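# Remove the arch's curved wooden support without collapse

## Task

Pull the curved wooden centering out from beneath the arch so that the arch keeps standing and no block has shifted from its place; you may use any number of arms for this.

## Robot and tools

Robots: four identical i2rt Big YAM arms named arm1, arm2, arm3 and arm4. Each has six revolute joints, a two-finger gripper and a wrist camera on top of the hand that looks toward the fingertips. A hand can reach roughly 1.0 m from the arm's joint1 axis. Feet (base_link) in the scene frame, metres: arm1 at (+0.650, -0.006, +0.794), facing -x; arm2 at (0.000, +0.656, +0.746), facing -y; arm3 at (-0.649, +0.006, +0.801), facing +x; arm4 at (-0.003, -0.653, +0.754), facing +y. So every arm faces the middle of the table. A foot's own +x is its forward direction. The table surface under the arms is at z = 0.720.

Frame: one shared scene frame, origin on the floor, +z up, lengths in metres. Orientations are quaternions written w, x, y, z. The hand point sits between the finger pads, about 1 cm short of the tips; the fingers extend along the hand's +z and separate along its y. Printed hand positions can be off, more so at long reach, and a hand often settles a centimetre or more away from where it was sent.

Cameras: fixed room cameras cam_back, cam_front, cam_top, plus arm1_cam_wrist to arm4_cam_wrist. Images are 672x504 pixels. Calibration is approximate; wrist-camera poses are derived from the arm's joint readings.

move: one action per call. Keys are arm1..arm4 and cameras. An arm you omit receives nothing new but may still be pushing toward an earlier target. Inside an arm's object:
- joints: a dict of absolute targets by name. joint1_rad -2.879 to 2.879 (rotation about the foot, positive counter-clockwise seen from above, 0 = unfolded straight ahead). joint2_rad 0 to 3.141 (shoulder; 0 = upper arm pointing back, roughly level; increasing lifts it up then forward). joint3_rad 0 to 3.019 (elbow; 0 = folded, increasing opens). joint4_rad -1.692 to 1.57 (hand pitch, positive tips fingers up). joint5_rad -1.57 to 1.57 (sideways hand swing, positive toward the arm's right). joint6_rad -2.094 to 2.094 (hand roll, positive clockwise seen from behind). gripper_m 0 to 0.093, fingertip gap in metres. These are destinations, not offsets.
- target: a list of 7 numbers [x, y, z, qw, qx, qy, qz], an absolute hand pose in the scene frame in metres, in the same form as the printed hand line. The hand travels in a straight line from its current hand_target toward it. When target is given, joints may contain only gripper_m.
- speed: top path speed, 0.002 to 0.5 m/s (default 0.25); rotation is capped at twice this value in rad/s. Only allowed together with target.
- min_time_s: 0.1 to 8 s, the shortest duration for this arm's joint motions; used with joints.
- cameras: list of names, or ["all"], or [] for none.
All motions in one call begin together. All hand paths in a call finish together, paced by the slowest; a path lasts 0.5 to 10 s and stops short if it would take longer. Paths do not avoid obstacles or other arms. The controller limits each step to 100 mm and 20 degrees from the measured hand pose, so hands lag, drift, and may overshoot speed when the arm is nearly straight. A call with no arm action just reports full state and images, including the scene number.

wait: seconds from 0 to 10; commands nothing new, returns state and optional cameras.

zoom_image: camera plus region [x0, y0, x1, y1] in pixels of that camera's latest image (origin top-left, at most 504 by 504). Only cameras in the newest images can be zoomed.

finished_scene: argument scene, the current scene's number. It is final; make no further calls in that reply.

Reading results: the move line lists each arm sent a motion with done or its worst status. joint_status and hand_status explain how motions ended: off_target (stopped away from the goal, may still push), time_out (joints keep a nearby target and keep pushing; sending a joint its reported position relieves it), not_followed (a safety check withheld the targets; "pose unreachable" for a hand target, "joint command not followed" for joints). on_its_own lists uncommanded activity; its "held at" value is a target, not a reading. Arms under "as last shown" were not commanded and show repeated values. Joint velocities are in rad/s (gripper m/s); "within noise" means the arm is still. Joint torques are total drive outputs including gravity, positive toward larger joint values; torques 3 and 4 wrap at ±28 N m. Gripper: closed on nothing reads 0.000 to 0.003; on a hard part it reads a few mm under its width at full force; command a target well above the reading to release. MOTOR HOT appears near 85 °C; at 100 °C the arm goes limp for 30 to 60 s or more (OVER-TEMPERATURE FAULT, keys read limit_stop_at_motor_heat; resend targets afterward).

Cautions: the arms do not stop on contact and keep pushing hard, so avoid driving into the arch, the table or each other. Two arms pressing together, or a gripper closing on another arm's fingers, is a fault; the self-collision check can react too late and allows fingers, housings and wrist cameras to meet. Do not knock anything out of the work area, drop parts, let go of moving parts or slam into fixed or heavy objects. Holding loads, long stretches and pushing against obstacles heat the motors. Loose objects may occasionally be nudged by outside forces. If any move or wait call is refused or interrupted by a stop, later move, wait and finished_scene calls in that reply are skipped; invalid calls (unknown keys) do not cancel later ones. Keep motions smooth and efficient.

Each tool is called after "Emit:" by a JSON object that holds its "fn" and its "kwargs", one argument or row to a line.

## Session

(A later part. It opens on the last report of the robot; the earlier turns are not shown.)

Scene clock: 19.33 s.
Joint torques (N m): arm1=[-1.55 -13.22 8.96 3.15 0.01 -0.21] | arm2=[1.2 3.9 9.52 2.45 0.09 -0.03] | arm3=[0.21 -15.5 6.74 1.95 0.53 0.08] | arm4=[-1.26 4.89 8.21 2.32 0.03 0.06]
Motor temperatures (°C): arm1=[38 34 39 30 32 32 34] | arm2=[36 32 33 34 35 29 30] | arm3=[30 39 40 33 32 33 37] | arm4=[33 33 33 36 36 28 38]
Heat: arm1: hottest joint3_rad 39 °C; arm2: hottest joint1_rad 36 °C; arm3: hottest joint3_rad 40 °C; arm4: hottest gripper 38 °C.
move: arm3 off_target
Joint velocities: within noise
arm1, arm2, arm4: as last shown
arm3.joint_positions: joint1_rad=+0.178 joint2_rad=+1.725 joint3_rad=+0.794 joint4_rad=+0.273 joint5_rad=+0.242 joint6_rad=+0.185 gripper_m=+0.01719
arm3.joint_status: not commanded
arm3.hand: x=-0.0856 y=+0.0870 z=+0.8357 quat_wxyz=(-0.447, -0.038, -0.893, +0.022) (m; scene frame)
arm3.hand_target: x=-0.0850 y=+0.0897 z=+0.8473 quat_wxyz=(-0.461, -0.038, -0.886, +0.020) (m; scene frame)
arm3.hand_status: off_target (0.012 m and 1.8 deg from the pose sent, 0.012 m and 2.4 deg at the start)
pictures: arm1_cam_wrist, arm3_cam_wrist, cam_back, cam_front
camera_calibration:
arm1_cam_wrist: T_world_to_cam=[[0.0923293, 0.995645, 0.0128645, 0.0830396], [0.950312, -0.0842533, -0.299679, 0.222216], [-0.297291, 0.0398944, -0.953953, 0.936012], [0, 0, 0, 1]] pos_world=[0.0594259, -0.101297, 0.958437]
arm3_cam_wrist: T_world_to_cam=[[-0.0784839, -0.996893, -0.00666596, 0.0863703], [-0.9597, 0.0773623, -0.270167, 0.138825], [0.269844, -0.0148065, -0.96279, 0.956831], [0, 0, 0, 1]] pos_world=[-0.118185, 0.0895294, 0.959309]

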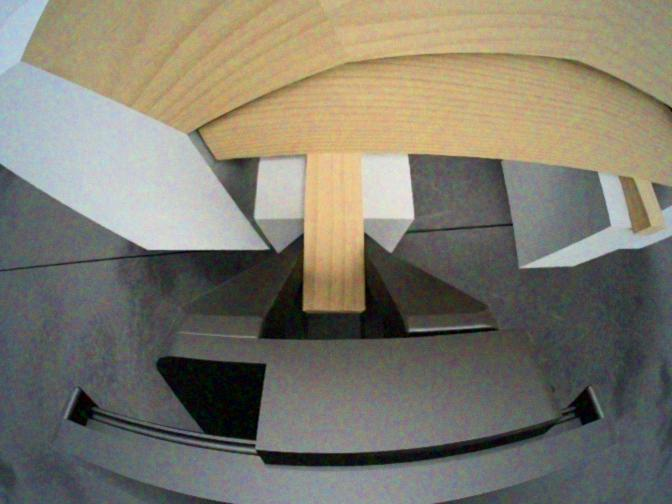

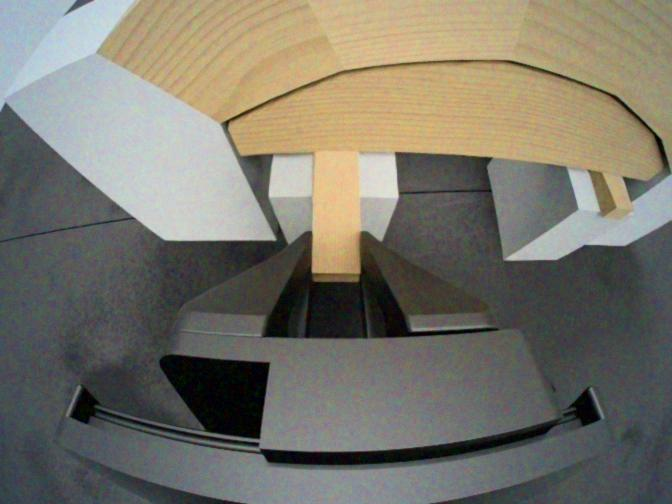

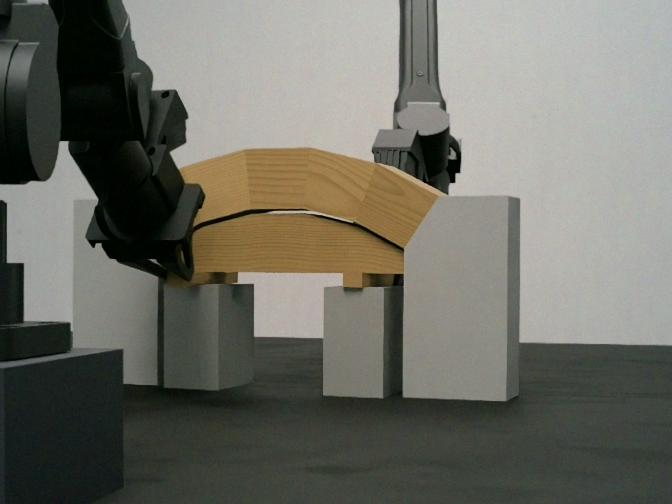

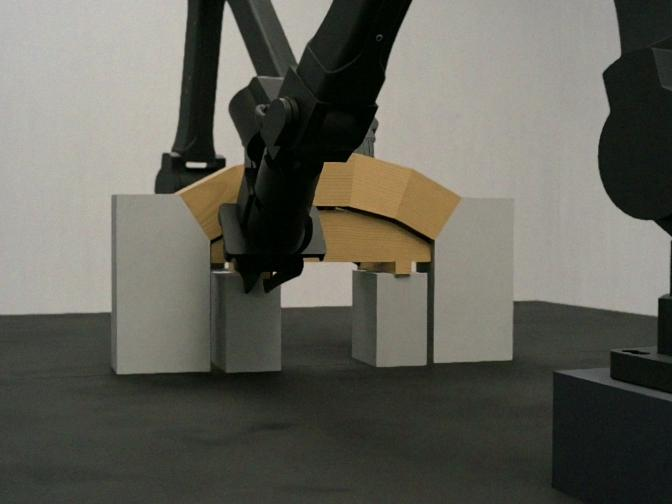

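Emit:
{"fn": "move", "kwargs": {
  "arm3": {"target": [-0.115, 0.0922, 0.8485, 0.4613, 0.0379, 0.8862, -0.0197], "speed": 0.05},
  "cameras": ["arm1_cam_wrist", "arm3_cam_wrist", "cam_front", "cam_back"]
}}

Scene clock: 20.63 s.
Joint torques (N m): arm1=[-1.49 -13.33 8.95 3.14 0.01 -0.21] | arm2=[1.03 3.9 9.5 2.41 0.1 -0.02] | arm3=[0.44 -14.51 6.83 2.06 0.41 0.21] | arm4=[-0.97 4.48 8.27 2.36 0.04 0.04]
Motor temperatures (°C): arm1=[38 34 40 30 32 32 34] | arm2=[36 32 33 34 35 29 30] | arm3=[30 39 40 33 32 33 37] | arm4=[33 33 33 36 35 28 38]
Heat: arm1: hottest joint3_rad 40 °C; arm2: hottest joint1_rad 36 °C; arm3: hottest joint3_rad 40 °C; arm4: hottest gripper 38 °C.
move: arm3 off_target
Joint velocities: within noise
arm1, arm2, arm4: as last shown
arm3.joint_positions: joint1_rad=+0.197 joint2_rad=+1.669 joint3_rad=+0.709 joint4_rad=+0.290 joint5_rad=+0.262 joint6_rad=+0.188 gripper_m=+0.01719
arm3.joint_status: not commanded
arm3.hand: x=-0.1177 y=+0.0865 z=+0.8339 quat_wxyz=(-0.443, -0.034, -0.895, +0.028) (m; scene frame)
arm3.hand_target: x=-0.1151 y=+0.0921 z=+0.8482 quat_wxyz=(-0.461, -0.038, -0.886, +0.020) (m; scene frame)
arm3.hand_status: off_target (0.016 m and 2.5 deg from the pose sent, 0.032 m and 1.8 deg at the start)
pictures: arm1_cam_wrist, arm3_cam_wrist, cam_back, cam_front
camera_calibration:
arm1_cam_wrist: T_world_to_cam=[[0.0923293, 0.995645, 0.0128645, 0.0830396], [0.950312, -0.0842533, -0.299679, 0.222216], [-0.297291, 0.0398944, -0.953953, 0.936012], [0, 0, 0, 1]] pos_world=[0.0594259, -0.101297, 0.958437]
arm3_cam_wrist: T_world_to_cam=[[-0.077696, -0.996953, 0.00693466, 0.0721677], [-0.962329, 0.0731763, -0.261855, 0.100705], [0.26055, -0.0270185, -0.965082, 0.965558], [0, 0, 0, 1]] pos_world=[-0.149057, 0.0906665, 0.957713]

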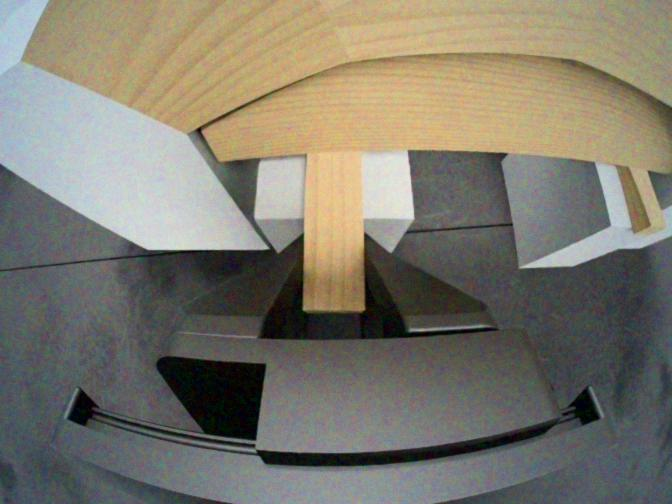

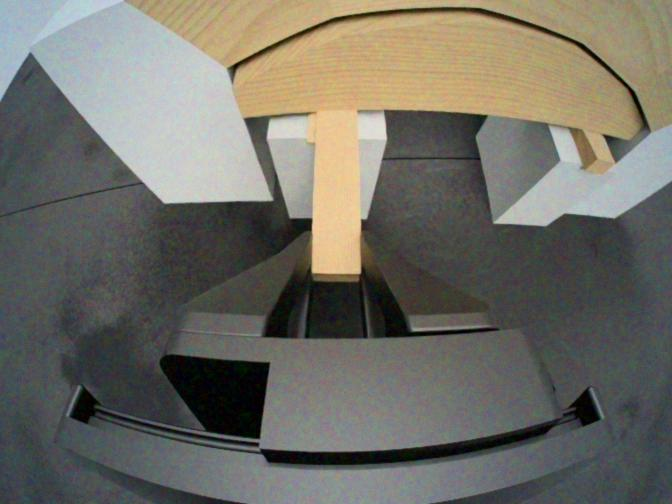

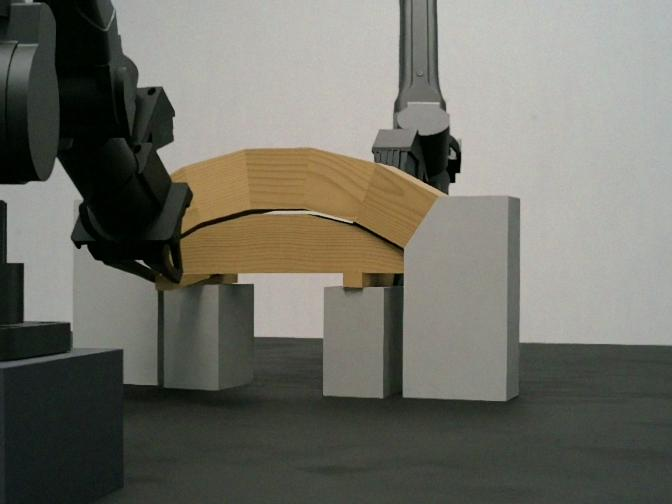

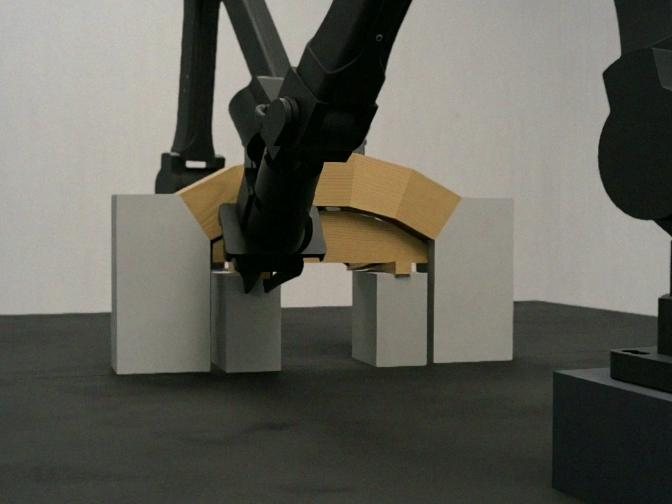

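Emit:
{"fn": "move", "kwargs": {
  "arm1": {"target": [0.060, -0.0985, 0.843, 0.0197, -0.8862, 0.0379, 0.4613], "speed": 0.06},
  "cameras": ["arm1_cam_wrist", "arm3_cam_wrist", "cam_front", "cam_back"]
}}

Scene clock: 22.60 s.
Joint torques (N m): arm1=[0.67 -15.97 4.53 3.19 0.25 0] | arm2=[1.14 3.72 9.55 2.41 0.09 -0.02] | arm3=[0.44 -14.56 6.82 2.04 0.41 0.2] | arm4=[-0.97 4.89 8.32 2.33 0.07 0.1]
Motor temperatures (°C): arm1=[38 34 40 31 32 31 34] | arm2=[36 32 33 34 35 29 30] | arm3=[30 40 40 33 32 32 38] | arm4=[33 33 34 36 35 28 38]
Heat: arm1: hottest joint3_rad 40 °C; arm2: hottest joint1_rad 36 °C; arm3: hottest joint2_rad 40 °C; arm4: hottest gripper 38 °C.
move: arm1 off_target
Joint velocities: within noise
arm1.joint_positions: joint1_rad=+0.237 joint2_rad=+1.785 joint3_rad=+0.886 joint4_rad=+0.229 joint5_rad=+0.245 joint6_rad=+0.183 gripper_m=+0.01723
arm1.joint_status: not commanded
arm1.hand: x=+0.0584 y=-0.0898 z=+0.8318 quat_wxyz=(-0.027, +0.893, -0.039, -0.447) (m; scene frame)
arm1.hand_target: x=+0.0599 y=-0.0984 z=+0.8429 quat_wxyz=(-0.020, +0.886, -0.038, -0.461) (m; scene frame)
arm1.hand_status: off_target (0.014 m and 2.0 deg from the pose sent, 0.036 m and 2.1 deg at the start)
arm2.joint_positions: joint1_rad=-0.491 joint2_rad=+0.571 joint3_rad=+1.396 joint4_rad=-1.145 joint5_rad=+0.158 joint6_rad=+0.378 gripper_m=+0.09396
arm2.joint_status: not commanded
arm2.hand: x=-0.1424 y=+0.4717 z=+1.3418 quat_wxyz=(-0.330, -0.780, -0.216, +0.486) (m; scene frame)
arm2.hand_target: x=-0.1404 y=+0.4751 z=+1.3501 quat_wxyz=(-0.336, -0.774, -0.213, +0.492) (m; scene frame)
arm2.hand_status: not commanded
arm3: as last shown
arm3.joint_positions: joint1_rad=+0.197 joint2_rad=+1.669 joint3_rad=+0.709 joint4_rad=+0.290 joint5_rad=+0.263 joint6_rad=+0.188 gripper_m=+0.01719
arm3.hand: x=-0.1177 y=+0.0864 z=+0.8339 quat_wxyz=(-0.443, -0.035, -0.895, +0.028) (m; scene frame)
arm4.joint_positions: joint1_rad=-0.377 joint2_rad=+0.615 joint3_rad=+1.493 joint4_rad=-1.274 joint5_rad=+0.157 joint6_rad=-0.616 gripper_m=+0.09396
arm4.joint_status: not commanded
arm4.hand: x=+0.0978 y=-0.4603 z=+1.3602 quat_wxyz=(-0.554, +0.623, -0.545, -0.090) (m; scene frame)
arm4.hand_target: x=+0.0963 y=-0.4637 z=+1.3683 quat_wxyz=(-0.562, +0.618, -0.542, -0.093) (m; scene frame)
arm4.hand_status: not commanded
pictures: arm1_cam_wrist, arm3_cam_wrist, cam_back, cam_front
camera_calibration:
arm1_cam_wrist: T_world_to_cam=[[0.104142, 0.994304, 0.0226609, 0.063195], [0.948313, -0.0924057, -0.303585, 0.192014], [-0.299762, 0.0531055, -0.952535, 0.942395], [0, 0, 0, 1]] pos_world=[0.0938239, -0.0951382, 0.954525]
arm3_cam_wrist: T_world_to_cam=[[-0.0782064, -0.996913, 0.00687685, 0.0720429], [-0.962261, 0.073681, -0.261963, 0.10078], [0.260648, -0.0271045, -0.965053, 0.965551], [0, 0, 0, 1]] pos_world=[-0.149058, 0.0905658, 0.957713]

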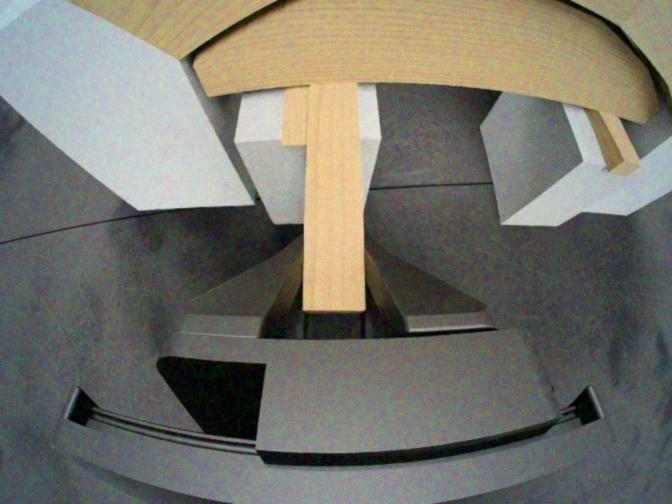

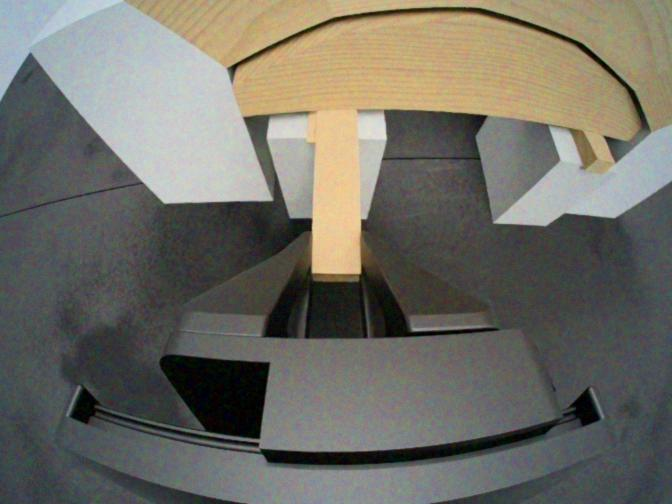

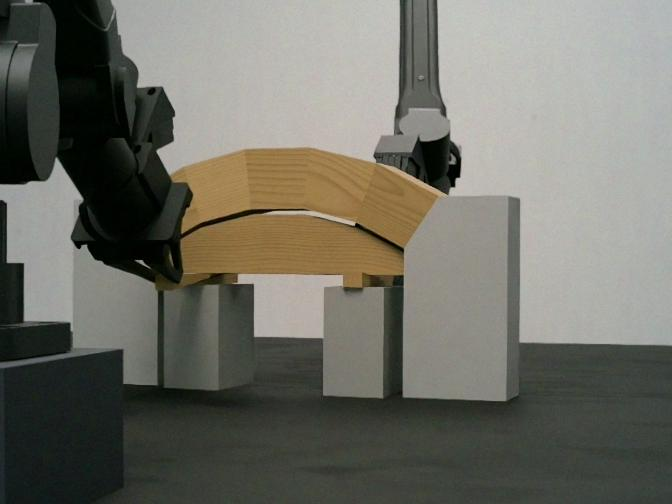

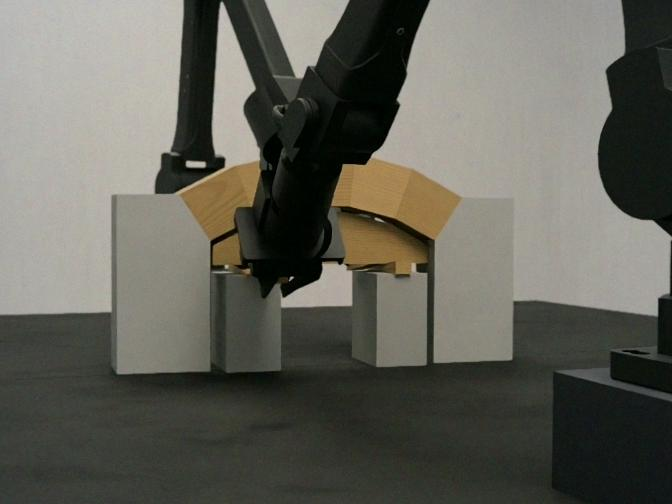

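Emit:
{"fn": "move", "kwargs": {
  "arm3": {"target": [-0.190, 0.0985, 0.846, 0.4613, 0.0379, 0.8862, -0.0197], "speed": 0.07},
  "arm1": {"target": [0.135, -0.105, 0.841, 0.0197, -0.8862, 0.0379, 0.4613], "speed": 0.07},
  "cameras": ["arm1_cam_wrist", "arm3_cam_wrist", "cam_front", "cam_back"]
}}

Scene clock: 24.63 s.
Joint torques (N m): arm1=[0.73 -12.69 4.29 3.17 0.25 0.07] | arm2=[0.97 3.78 9.51 2.44 0.11 -0.01] | arm3=[0.56 -11.58 6.37 2.04 0.43 0.23] | arm4=[-0.73 4.25 8.32 2.41 0.08 0.07]
Motor temperatures (°C): arm1=[37 34 40 31 32 31 34] | arm2=[36 32 33 34 35 29 30] | arm3=[30 40 40 33 32 32 38] | arm4=[33 33 34 36 35 28 38]
Heat: arm1: hottest joint3_rad 40 °C; arm2: hottest joint1_rad 36 °C; arm3: hottest joint2_rad 40 °C; arm4: hottest gripper 38 °C.
move: arm1 off_target; arm3 off_target
Joint velocities: within noise
arm1.joint_positions: joint1_rad=+0.296 joint2_rad=+1.650 joint3_rad=+0.681 joint4_rad=+0.291 joint5_rad=+0.293 joint6_rad=+0.217 gripper_m=+0.01723
arm1.joint_status: not commanded
arm1.hand: x=+0.1328 y=-0.0976 z=+0.8323 quat_wxyz=(-0.028, +0.893, -0.037, -0.448) (m; scene frame)
arm1.hand_target: x=+0.1349 y=-0.1048 z=+0.8409 quat_wxyz=(-0.020, +0.886, -0.038, -0.461) (m; scene frame)
arm1.hand_status: off_target (0.012 m and 1.9 deg from the pose sent, 0.079 m and 2.1 deg at the start)
arm2, arm4: as last shown
arm3.joint_positions: joint1_rad=+0.270 joint2_rad=+1.528 joint3_rad=+0.515 joint4_rad=+0.332 joint5_rad=+0.322 joint6_rad=+0.233 gripper_m=+0.01719
arm3.joint_status: not commanded
arm3.hand: x=-0.1923 y=+0.0932 z=+0.8341 quat_wxyz=(-0.445, -0.034, -0.895, +0.029) (m; scene frame)
arm3.hand_target: x=-0.1900 y=+0.0984 z=+0.8458 quat_wxyz=(-0.461, -0.038, -0.886, +0.020) (m; scene frame)
arm3.hand_status: off_target (0.013 m and 2.4 deg from the pose sent, 0.074 m and 2.5 deg at the start)
pictures: arm1_cam_wrist, arm3_cam_wrist, cam_back, cam_front
camera_calibration:
arm1_cam_wrist: T_world_to_cam=[[0.102622, 0.994392, 0.0255573, 0.0610547], [0.947517, -0.0898989, -0.306804, 0.123871], [-0.302786, 0.0557008, -0.951429, 0.965256], [0, 0, 0, 1]] pos_world=[0.168631, -0.103342, 0.954817]
arm3_cam_wrist: T_world_to_cam=[[-0.0778707, -0.99692, 0.00925767, 0.0710574], [-0.961516, 0.0726447, -0.26497, 0.0312546], [0.263481, -0.0295348, -0.964212, 0.985463], [0, 0, 0, 1]] pos_world=[-0.224066, 0.0976735, 0.957819]

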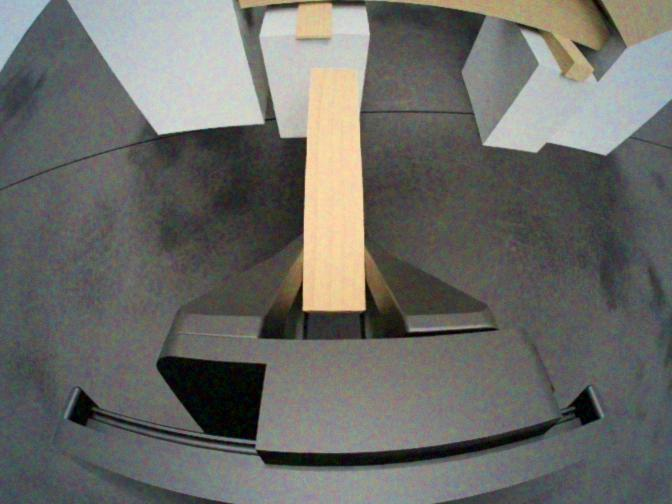

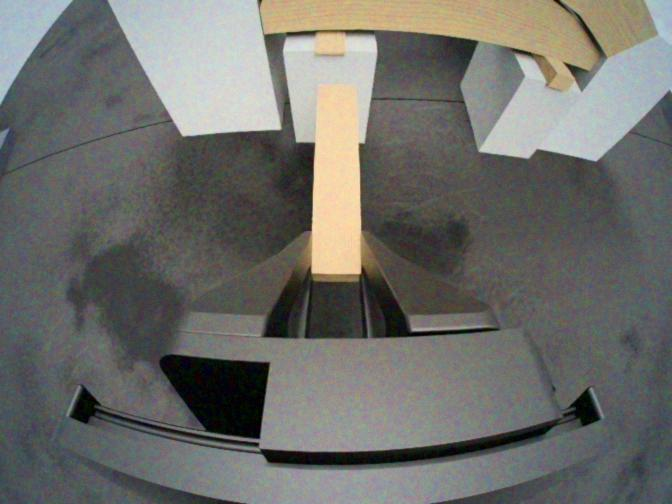

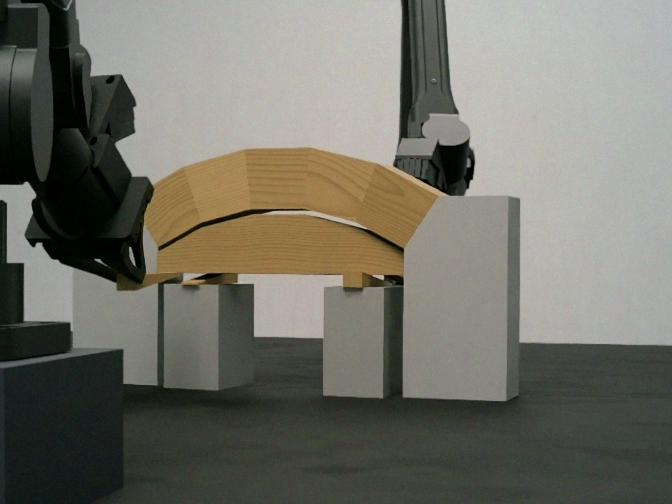

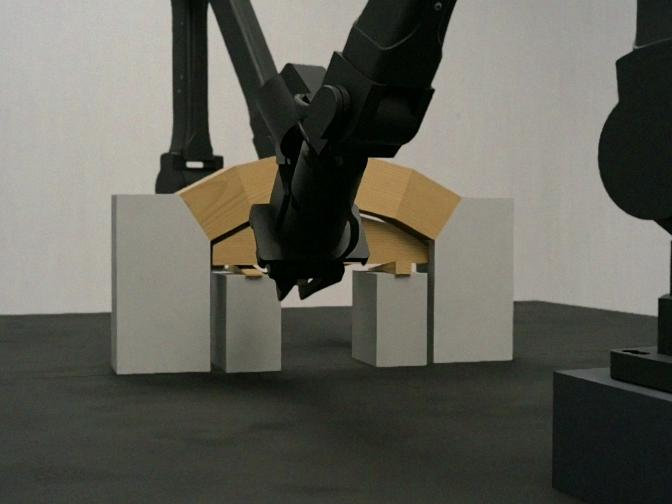

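Emit:
{"fn": "move", "kwargs": {
  "arm3": {"target": [-0.260, 0.165, 0.746, 0.4613, 0.0379, 0.8862, -0.0197], "speed": 0.15},
  "arm1": {"target": [0.210, -0.180, 0.744, 0.0197, -0.8862, 0.0379, 0.4613], "speed": 0.15},
  "cameras": ["arm1_cam_wrist", "arm3_cam_wrist", "cam_front", "cam_back"]
}}

Scene clock: 27.93 s.
Joint torques (N m): arm1=[0.56 -9.29 2.26 3.06 0.38 0.03] | arm2=[1.08 3.84 9.48 2.44 0.09 -0.02] | arm3=[0.5 -8.82 2.74 1.95 0.57 0.17] | arm4=[-0.56 4.31 8.25 2.39 0.05 0.1]
Motor temperatures (°C): arm1=[37 35 40 31 32 31 34] | arm2=[36 32 34 34 35 29 30] | arm3=[30 40 40 33 32 32 38] | arm4=[33 33 34 36 35 28 37]
Heat: arm1: hottest joint3_rad 40 °C; arm2: hottest joint1_rad 36 °C; arm3: hottest joint2_rad 40 °C; arm4: hottest gripper 37 °C.
move: arm1 off_target; arm3 done
Joint velocities: within noise
arm1.joint_positions: joint1_rad=+0.569 joint2_rad=+1.859 joint3_rad=+0.565 joint4_rad=+0.580 joint5_rad=+0.503 joint6_rad=+0.403 gripper_m=+0.01723
arm1.joint_status: not commanded
arm1.hand: x=+0.2045 y=-0.1766 z=+0.7528 quat_wxyz=(-0.022, +0.885, -0.039, -0.463) (m; scene frame)
arm1.hand_target: x=+0.2102 y=-0.1798 z=+0.7442 quat_wxyz=(-0.020, +0.886, -0.038, -0.461) (m; scene frame)
arm1.hand_status: off_target (0.011 m and 0.4 deg from the pose sent, 0.143 m and 1.9 deg at the start)
arm2, arm4: as last shown
arm3.joint_positions: joint1_rad=+0.560 joint2_rad=+1.833 joint3_rad=+0.421 joint4_rad=+0.682 joint5_rad=+0.546 joint6_rad=+0.435 gripper_m=+0.01719
arm3.joint_status: not commanded
arm3.hand: x=-0.2580 y=+0.1625 z=+0.7500 quat_wxyz=(-0.460, -0.036, -0.887, +0.023) (m; scene frame)
arm3.hand_target: x=-0.2600 y=+0.1648 z=+0.7461 quat_wxyz=(-0.461, -0.038, -0.886, +0.020) (m; scene frame)
arm3.hand_status: done (0.005 m and 0.5 deg from the pose sent, 0.132 m and 2.4 deg at the start)
pictures: arm1_cam_wrist, arm3_cam_wrist, cam_back, cam_front
camera_calibration:
arm1_cam_wrist: T_world_to_cam=[[0.101204, 0.994807, 0.0108144, 0.14569], [0.936789, -0.0916304, -0.337685, 0.0496392], [-0.33494, 0.0443057, -0.941197, 0.912539], [0, 0, 0, 1]] pos_world=[0.2444, -0.180816, 0.874065]
arm3_cam_wrist: T_world_to_cam=[[-0.0769009, -0.99703, -0.00420487, 0.146108], [-0.951795, 0.0746667, -0.297508, -0.0326596], [0.296938, -0.0188765, -0.95471, 0.923471], [0, 0, 0, 1]] pos_world=[-0.294063, 0.165544, 0.872545]

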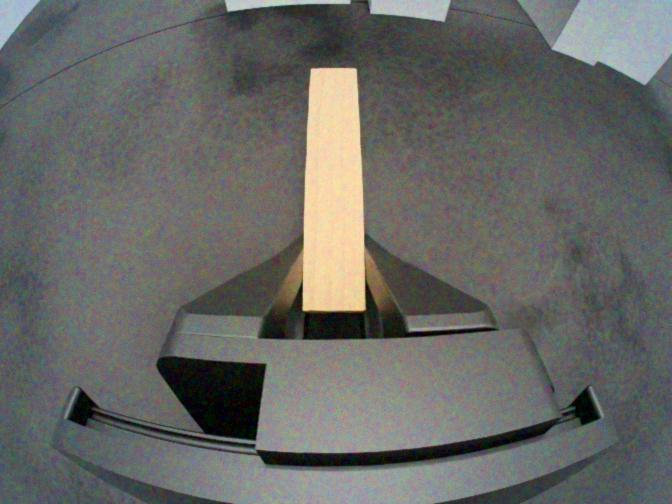

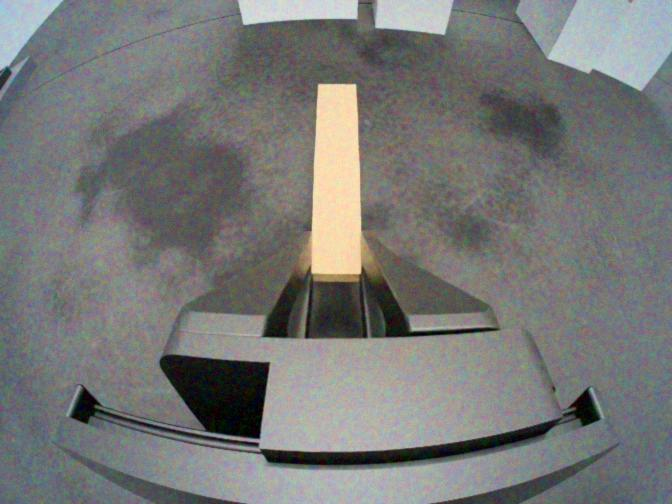

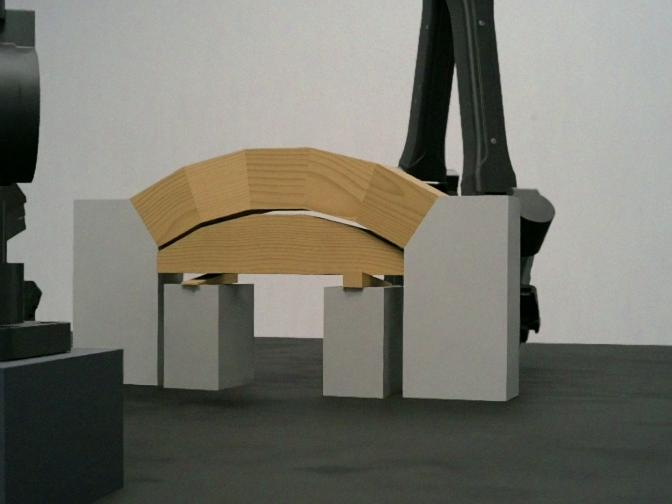

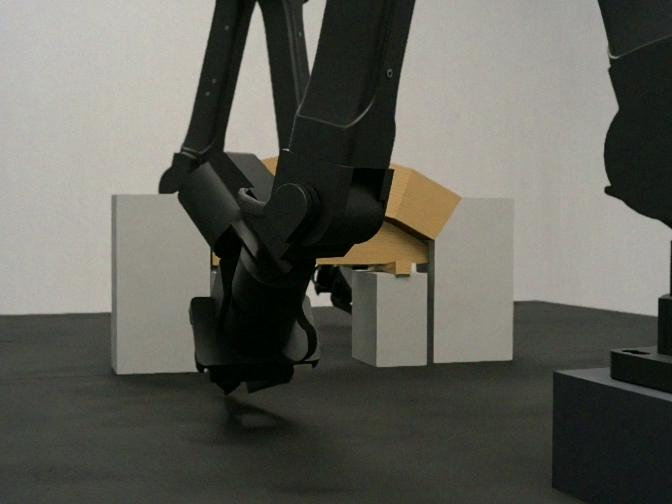

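Emit:
{"fn": "move", "kwargs": {
  "arm3": {"target": [-0.260, 0.165, 0.725, 0.4613, 0.0379, 0.8862, -0.0197], "speed": 0.05},
  "arm1": {"target": [0.210, -0.180, 0.721, 0.0197, -0.8862, 0.0379, 0.4613], "speed": 0.05},
  "cameras": ["cam_front", "cam_back"]
}}

Emit:
{"fn": "zoom_image", "kwargs": {
  "camera": "cam_front",
  "region": [160, 300, 360, 450]
}}

Emit:
{"fn": "zoom_image", "kwargs": {
  "camera": "cam_back",
  "region": [60, 130, 530, 410]
}}

Scene clock: 29.33 s.
Joint torques (N m): arm1=[0.62 -7.59 2.43 2.17 0.1 -0.01] | arm2=[1.32 3.78 9.5 2.47 0.1 -0.03] | arm3=[0.56 -8.29 2.91 1.59 0.32 0.18] | arm4=[-0.73 4.84 8.29 2.21 0.06 0.06]
Motor temperatures (°C): arm1=[37 35 40 31 32 31 34] | arm2=[36 32 34 34 35 29 30] | arm3=[30 40 40 33 32 32 38] | arm4=[33 33 34 36 35 28 37]
Heat: arm1: hottest joint3_rad 40 °C; arm2: hottest joint1_rad 36 °C; arm3: hottest joint2_rad 40 °C; arm4: hottest gripper 37 °C.
move: arm1 off_target; arm3 done
Joint velocities: within noise
arm1.joint_positions: joint1_rad=+0.569 joint2_rad=+1.919 joint3_rad=+0.565 joint4_rad=+0.675 joint5_rad=+0.512 joint6_rad=+0.406 gripper_m=+0.01723
arm1.joint_status: not commanded
arm1.hand: x=+0.2015 y=-0.1770 z=+0.7430 quat_wxyz=(-0.016, +0.877, -0.047, -0.477) (m; scene frame)
arm1.hand_target: x=+0.2108 y=-0.1792 z=+0.7219 quat_wxyz=(-0.020, +0.886, -0.038, -0.461) (m; scene frame)
arm1.hand_status: off_target (0.024 m and 2.4 deg from the pose sent, 0.033 m and 0.4 deg at the start)
arm2, arm4: as last shown
arm3.joint_positions: joint1_rad=+0.561 joint2_rad=+1.916 joint3_rad=+0.421 joint4_rad=+0.775 joint5_rad=+0.552 joint6_rad=+0.437 gripper_m=+0.01719
arm3.joint_status: not commanded
arm3.hand: x=-0.2595 y=+0.1607 z=+0.7335 quat_wxyz=(-0.465, -0.040, -0.884, +0.022) (m; scene frame)
arm3.hand_target: x=-0.2603 y=+0.1649 z=+0.7251 quat_wxyz=(-0.461, -0.038, -0.886, +0.020) (m; scene frame)
arm3.hand_status: done (0.010 m and 0.6 deg from the pose sent, 0.025 m and 0.5 deg at the start)
pictures: cam_back, cam_front

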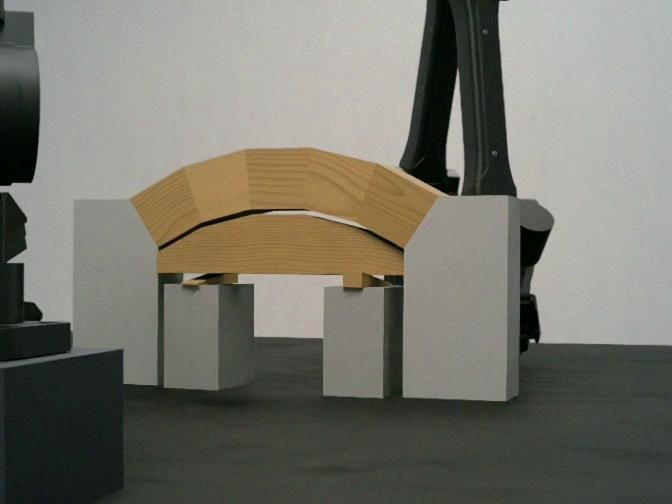

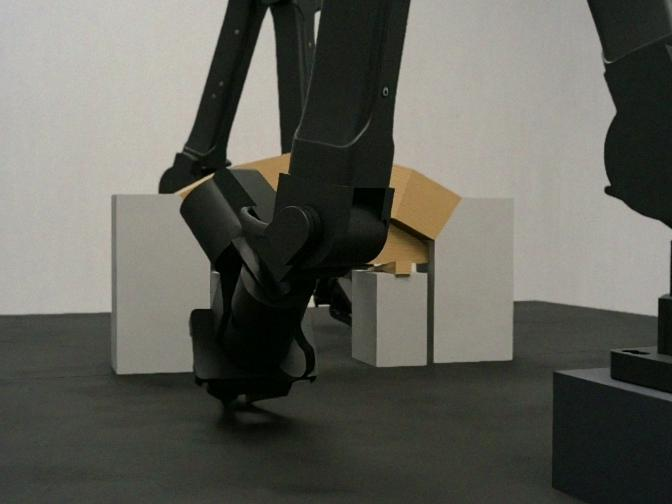

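Scaled by 2.520 from the camera's 672x504 image, which has a finer 960x720 frame.

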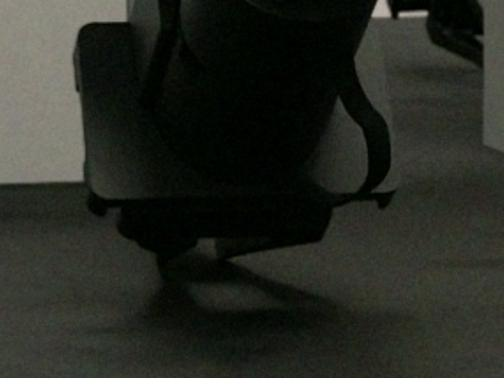

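Scaled by 1.072 from the camera's 672x504 image, which has a finer 960x720 frame.

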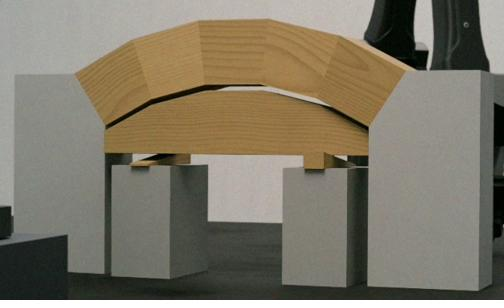

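Emit:
{"fn": "move", "kwargs": {
  "arm3": {"joints": {"gripper_m": 0.05}},
  "arm1": {"joints": {"gripper_m": 0.05}},
  "cameras": ["arm1_cam_wrist", "arm3_cam_wrist"]
}}

Scene clock: 33.50 s.
Joint torques (N m): arm1=[0.44 -7.77 2.41 2.11 0.09 -0.01] | arm2=[1.03 3.66 9.51 2.47 0.08 0] | arm3=[0.56 -9.35 2.77 1.51 0.33 0.18] | arm4=[-0.79 4.48 8.24 2.25 0.03 0.06]
Motor temperatures (°C): arm1=[37 34 39 31 32 31 34] | arm2=[36 32 34 34 35 29 30] | arm3=[30 40 39 33 32 32 38] | arm4=[33 33 34 36 35 28 37]
Heat: arm1: hottest joint3_rad 39 °C; arm2: hottest joint1_rad 36 °C; arm3: hottest joint2_rad 40 °C; arm4: hottest gripper 37 °C.
move: arm1 done; arm3 done
Joint velocities: within noise
arm1.joint_positions: joint1_rad=+0.571 joint2_rad=+1.919 joint3_rad=+0.565 joint4_rad=+0.678 joint5_rad=+0.512 joint6_rad=+0.406 gripper_m=+0.04981
arm1.joint_status: all done
arm1.hand: x=+0.2016 y=-0.1778 z=+0.7432 quat_wxyz=(-0.015, +0.877, -0.046, -0.478) (m; scene frame)
arm1.hand_target: x=+0.2107 y=-0.1793 z=+0.7220 quat_wxyz=(-0.020, +0.886, -0.038, -0.461) (m; scene frame)
arm1.hand_status: not commanded
arm2, arm4: as last shown
arm3.joint_positions: joint1_rad=+0.561 joint2_rad=+1.929 joint3_rad=+0.421 joint4_rad=+0.776 joint5_rad=+0.552 joint6_rad=+0.437 gripper_m=+0.04985
arm3.joint_status: all done
arm3.hand: x=-0.2617 y=+0.1593 z=+0.7284 quat_wxyz=(-0.460, -0.038, -0.887, +0.025) (m; scene frame)
arm3.hand_target: x=-0.2602 y=+0.1649 z=+0.7252 quat_wxyz=(-0.461, -0.038, -0.886, +0.020) (m; scene frame)
arm3.hand_status: not commanded
pictures: arm1_cam_wrist, arm3_cam_wrist
camera_calibration:
arm1_cam_wrist: T_world_to_cam=[[0.107311, 0.994171, -0.010404, 0.161749], [0.92383, -0.103575, -0.368525, 0.0723719], [-0.367455, 0.0299353, -0.929559, 0.898017], [0, 0, 0, 1]] pos_world=[0.245764, -0.180193, 0.863114]
arm3_cam_wrist: T_world_to_cam=[[-0.0816619, -0.996659, -0.00140942, 0.139294], [-0.951383, 0.0783735, -0.297871, -0.0424957], [0.296986, -0.0229838, -0.954605, 0.904469], [0, 0, 0, 1]] pos_world=[-0.297669, 0.162947, 0.850948]

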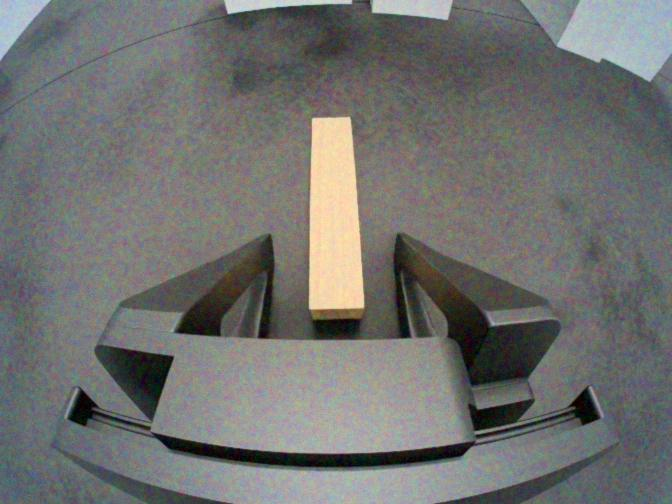

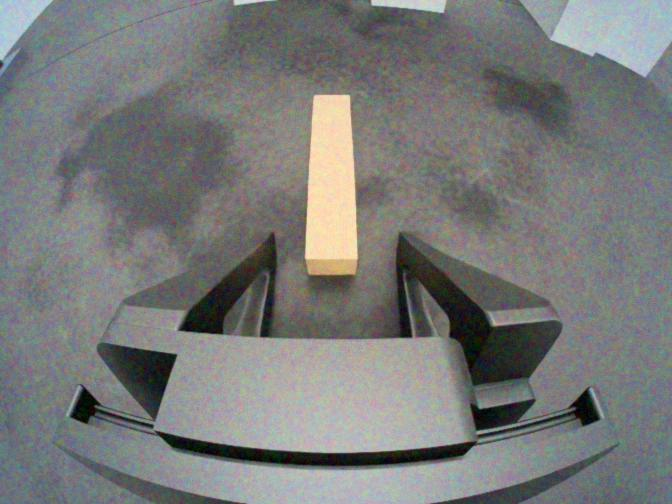

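Emit:
{"fn": "move", "kwargs": {
  "arm3": {"target": [-0.25, 0.03, 0.880, 0.6082, 0.0339, 0.7927, -0.0260], "speed": 0.2, "joints": {"gripper_m": 0.055}},
  "arm1": {"target": [0.22, -0.100, 0.880, 0.4783, 0.4783, -0.5206, -0.5206], "speed": 0.2, "joints": {"gripper_m": 0.093}},
  "cameras": ["all"]
}}

Emit:
{"fn": "zoom_image", "kwargs": {
  "camera": "cam_back",
  "region": [130, 190, 270, 310]
}}

Emit:
{"fn": "zoom_image", "kwargs": {
  "camera": "cam_back",
  "region": [300, 190, 440, 310]
}}

Emit:
{"fn": "zoom_image", "kwargs": {
  "camera": "cam_front",
  "region": [320, 170, 460, 310]
}}

Scene clock: 41.00 s.
Joint torques (N m): arm1=[-1.55 -10.34 0.27 3.34 0.14 -0.07] | arm2=[1.08 3.66 9.47 2.48 0.1 -0.01] | arm3=[-0.91 -8.18 3.73 1.99 0.04 -0.04] | arm4=[-1.14 4.48 8.27 2.21 0.07 0.11]
Motor temperatures (°C): arm1=[37 34 39 31 31 31 34] | arm2=[36 32 34 33 35 29 30] | arm3=[30 40 39 33 31 32 37] | arm4=[33 33 34 36 35 28 37]
Heat: arm1: hottest joint3_rad 39 °C; arm2: hottest joint1_rad 36 °C; arm3: hottest joint2_rad 40 °C; arm4: hottest gripper 37 °C.
move: arm1 off_target; arm3 done
Joint velocities: within noise
arm1.joint_positions: joint1_rad=+0.438 joint2_rad=+1.912 joint3_rad=+0.327 joint4_rad=+1.547 joint5_rad=+0.480 joint6_rad=+1.570 gripper_m=+0.09289
arm1.joint_status: all done
arm1.hand: x=+0.2195 y=-0.1076 z=+0.8692 quat_wxyz=(+0.469, +0.497, -0.517, -0.515) (m; scene frame)
arm1.hand_target: x=+0.2201 y=-0.1001 z=+0.8797 quat_wxyz=(+0.478, +0.479, -0.521, -0.521) (m; scene frame)
arm1.hand_status: off_target (0.013 m and 2.4 deg from the pose sent, 0.159 m and 93.5 deg at the start)
arm2, arm4: as last shown
arm3.joint_positions: joint1_rad=+0.136 joint2_rad=+1.510 joint3_rad=+0.198 joint4_rad=+1.024 joint5_rad=+0.243 joint6_rad=+0.082 gripper_m=+0.05491
arm3.joint_status: all done
arm3.hand: x=-0.2499 y=+0.0335 z=+0.8720 quat_wxyz=(-0.598, -0.034, -0.800, +0.023) (m; scene frame)
arm3.hand_target: x=-0.2499 y=+0.0300 z=+0.8800 quat_wxyz=(-0.608, -0.034, -0.793, +0.026) (m; scene frame)
arm3.hand_status: done (0.009 m and 1.4 deg from the pose sent, 0.200 m and 20.1 deg at the start)
pictures: arm1_cam_wrist, arm2_cam_wrist, arm3_cam_wrist, arm4_cam_wrist, cam_back, cam_front, cam_top
camera_calibration:
arm1_cam_wrist: T_world_to_cam=[[0.044022, 0.0234669, -0.998755, 0.859865], [0.524809, -0.851215, 0.00313169, -0.206359], [-0.850081, -0.524293, -0.0497878, 0.301165], [0, 0, 0, 1]] pos_world=[0.326461, -0.0379357, 0.874435]
arm3_cam_wrist: T_world_to_cam=[[-0.0697168, -0.997501, -0.0114491, 0.0268331], [-0.806246, 0.063101, -0.588206, 0.311231], [0.587458, -0.031777, -0.80863, 0.980883], [0, 0, 0, 1]] pos_world=[-0.323428, 0.0382966, 0.976547]

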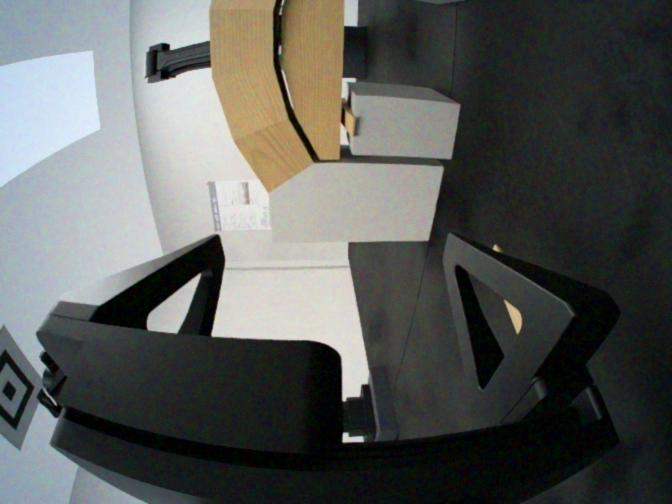

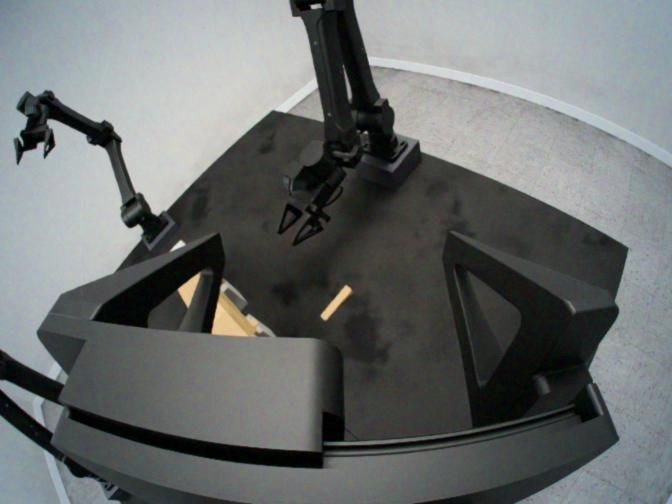

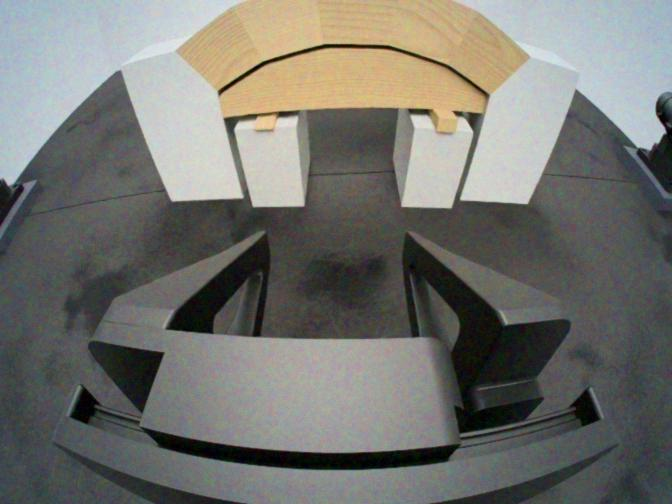

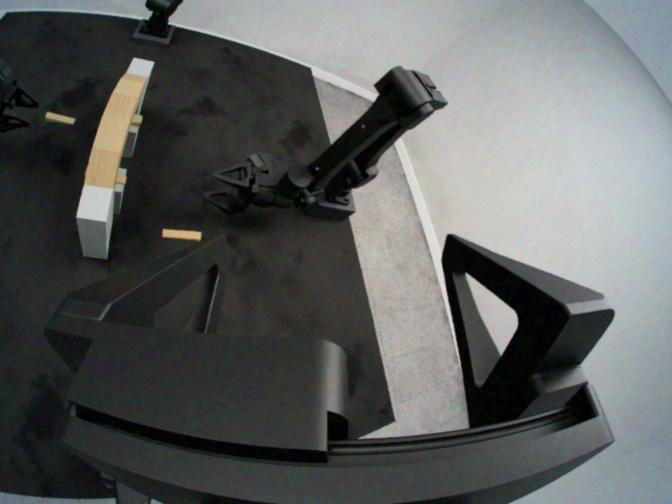

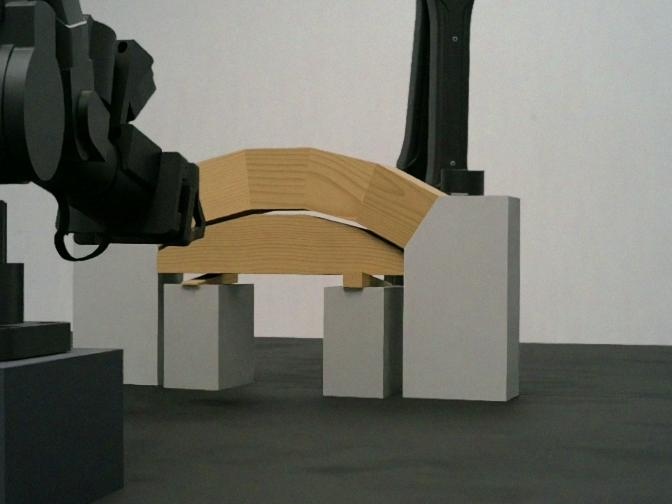

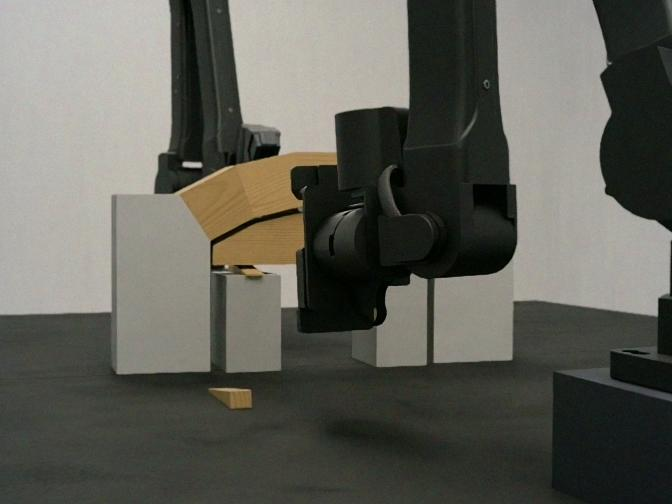

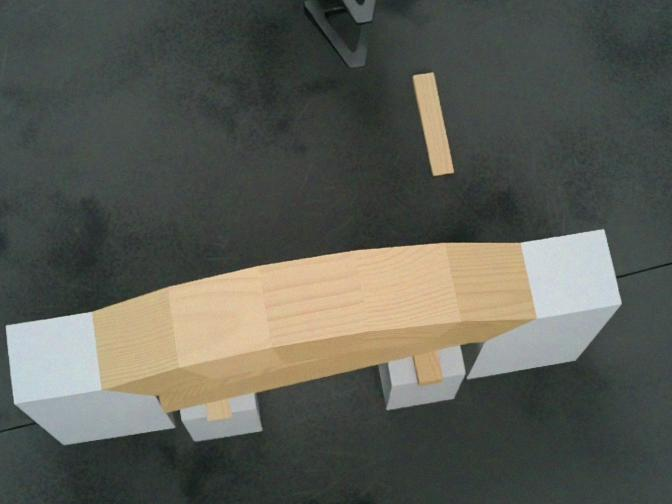

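Scaled by 3.600 from the camera's 672x504 image, which has a finer 960x720 frame.

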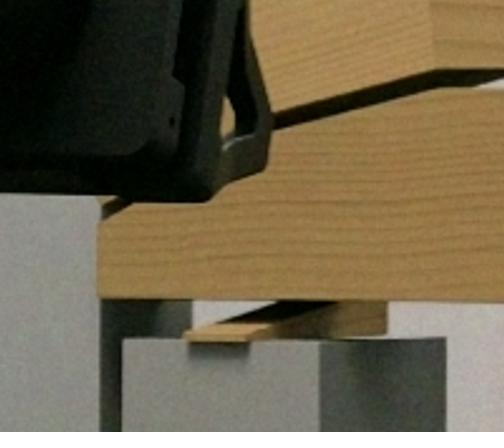

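Scaled by 3.600 from the camera's 672x504 image, which has a finer 960x720 frame.

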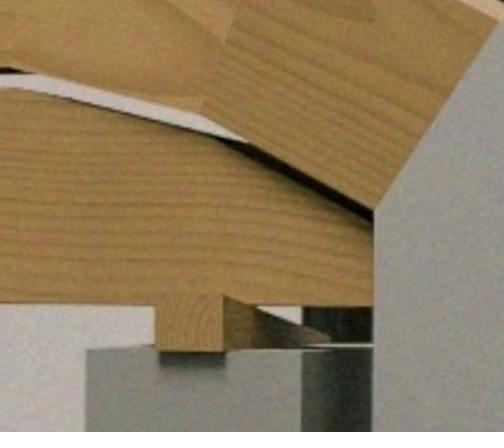

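Scaled by 3.600 from the camera's 672x504 image, which has a finer 960x720 frame.

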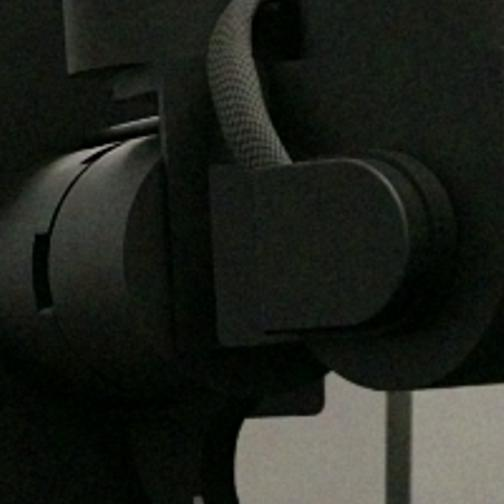

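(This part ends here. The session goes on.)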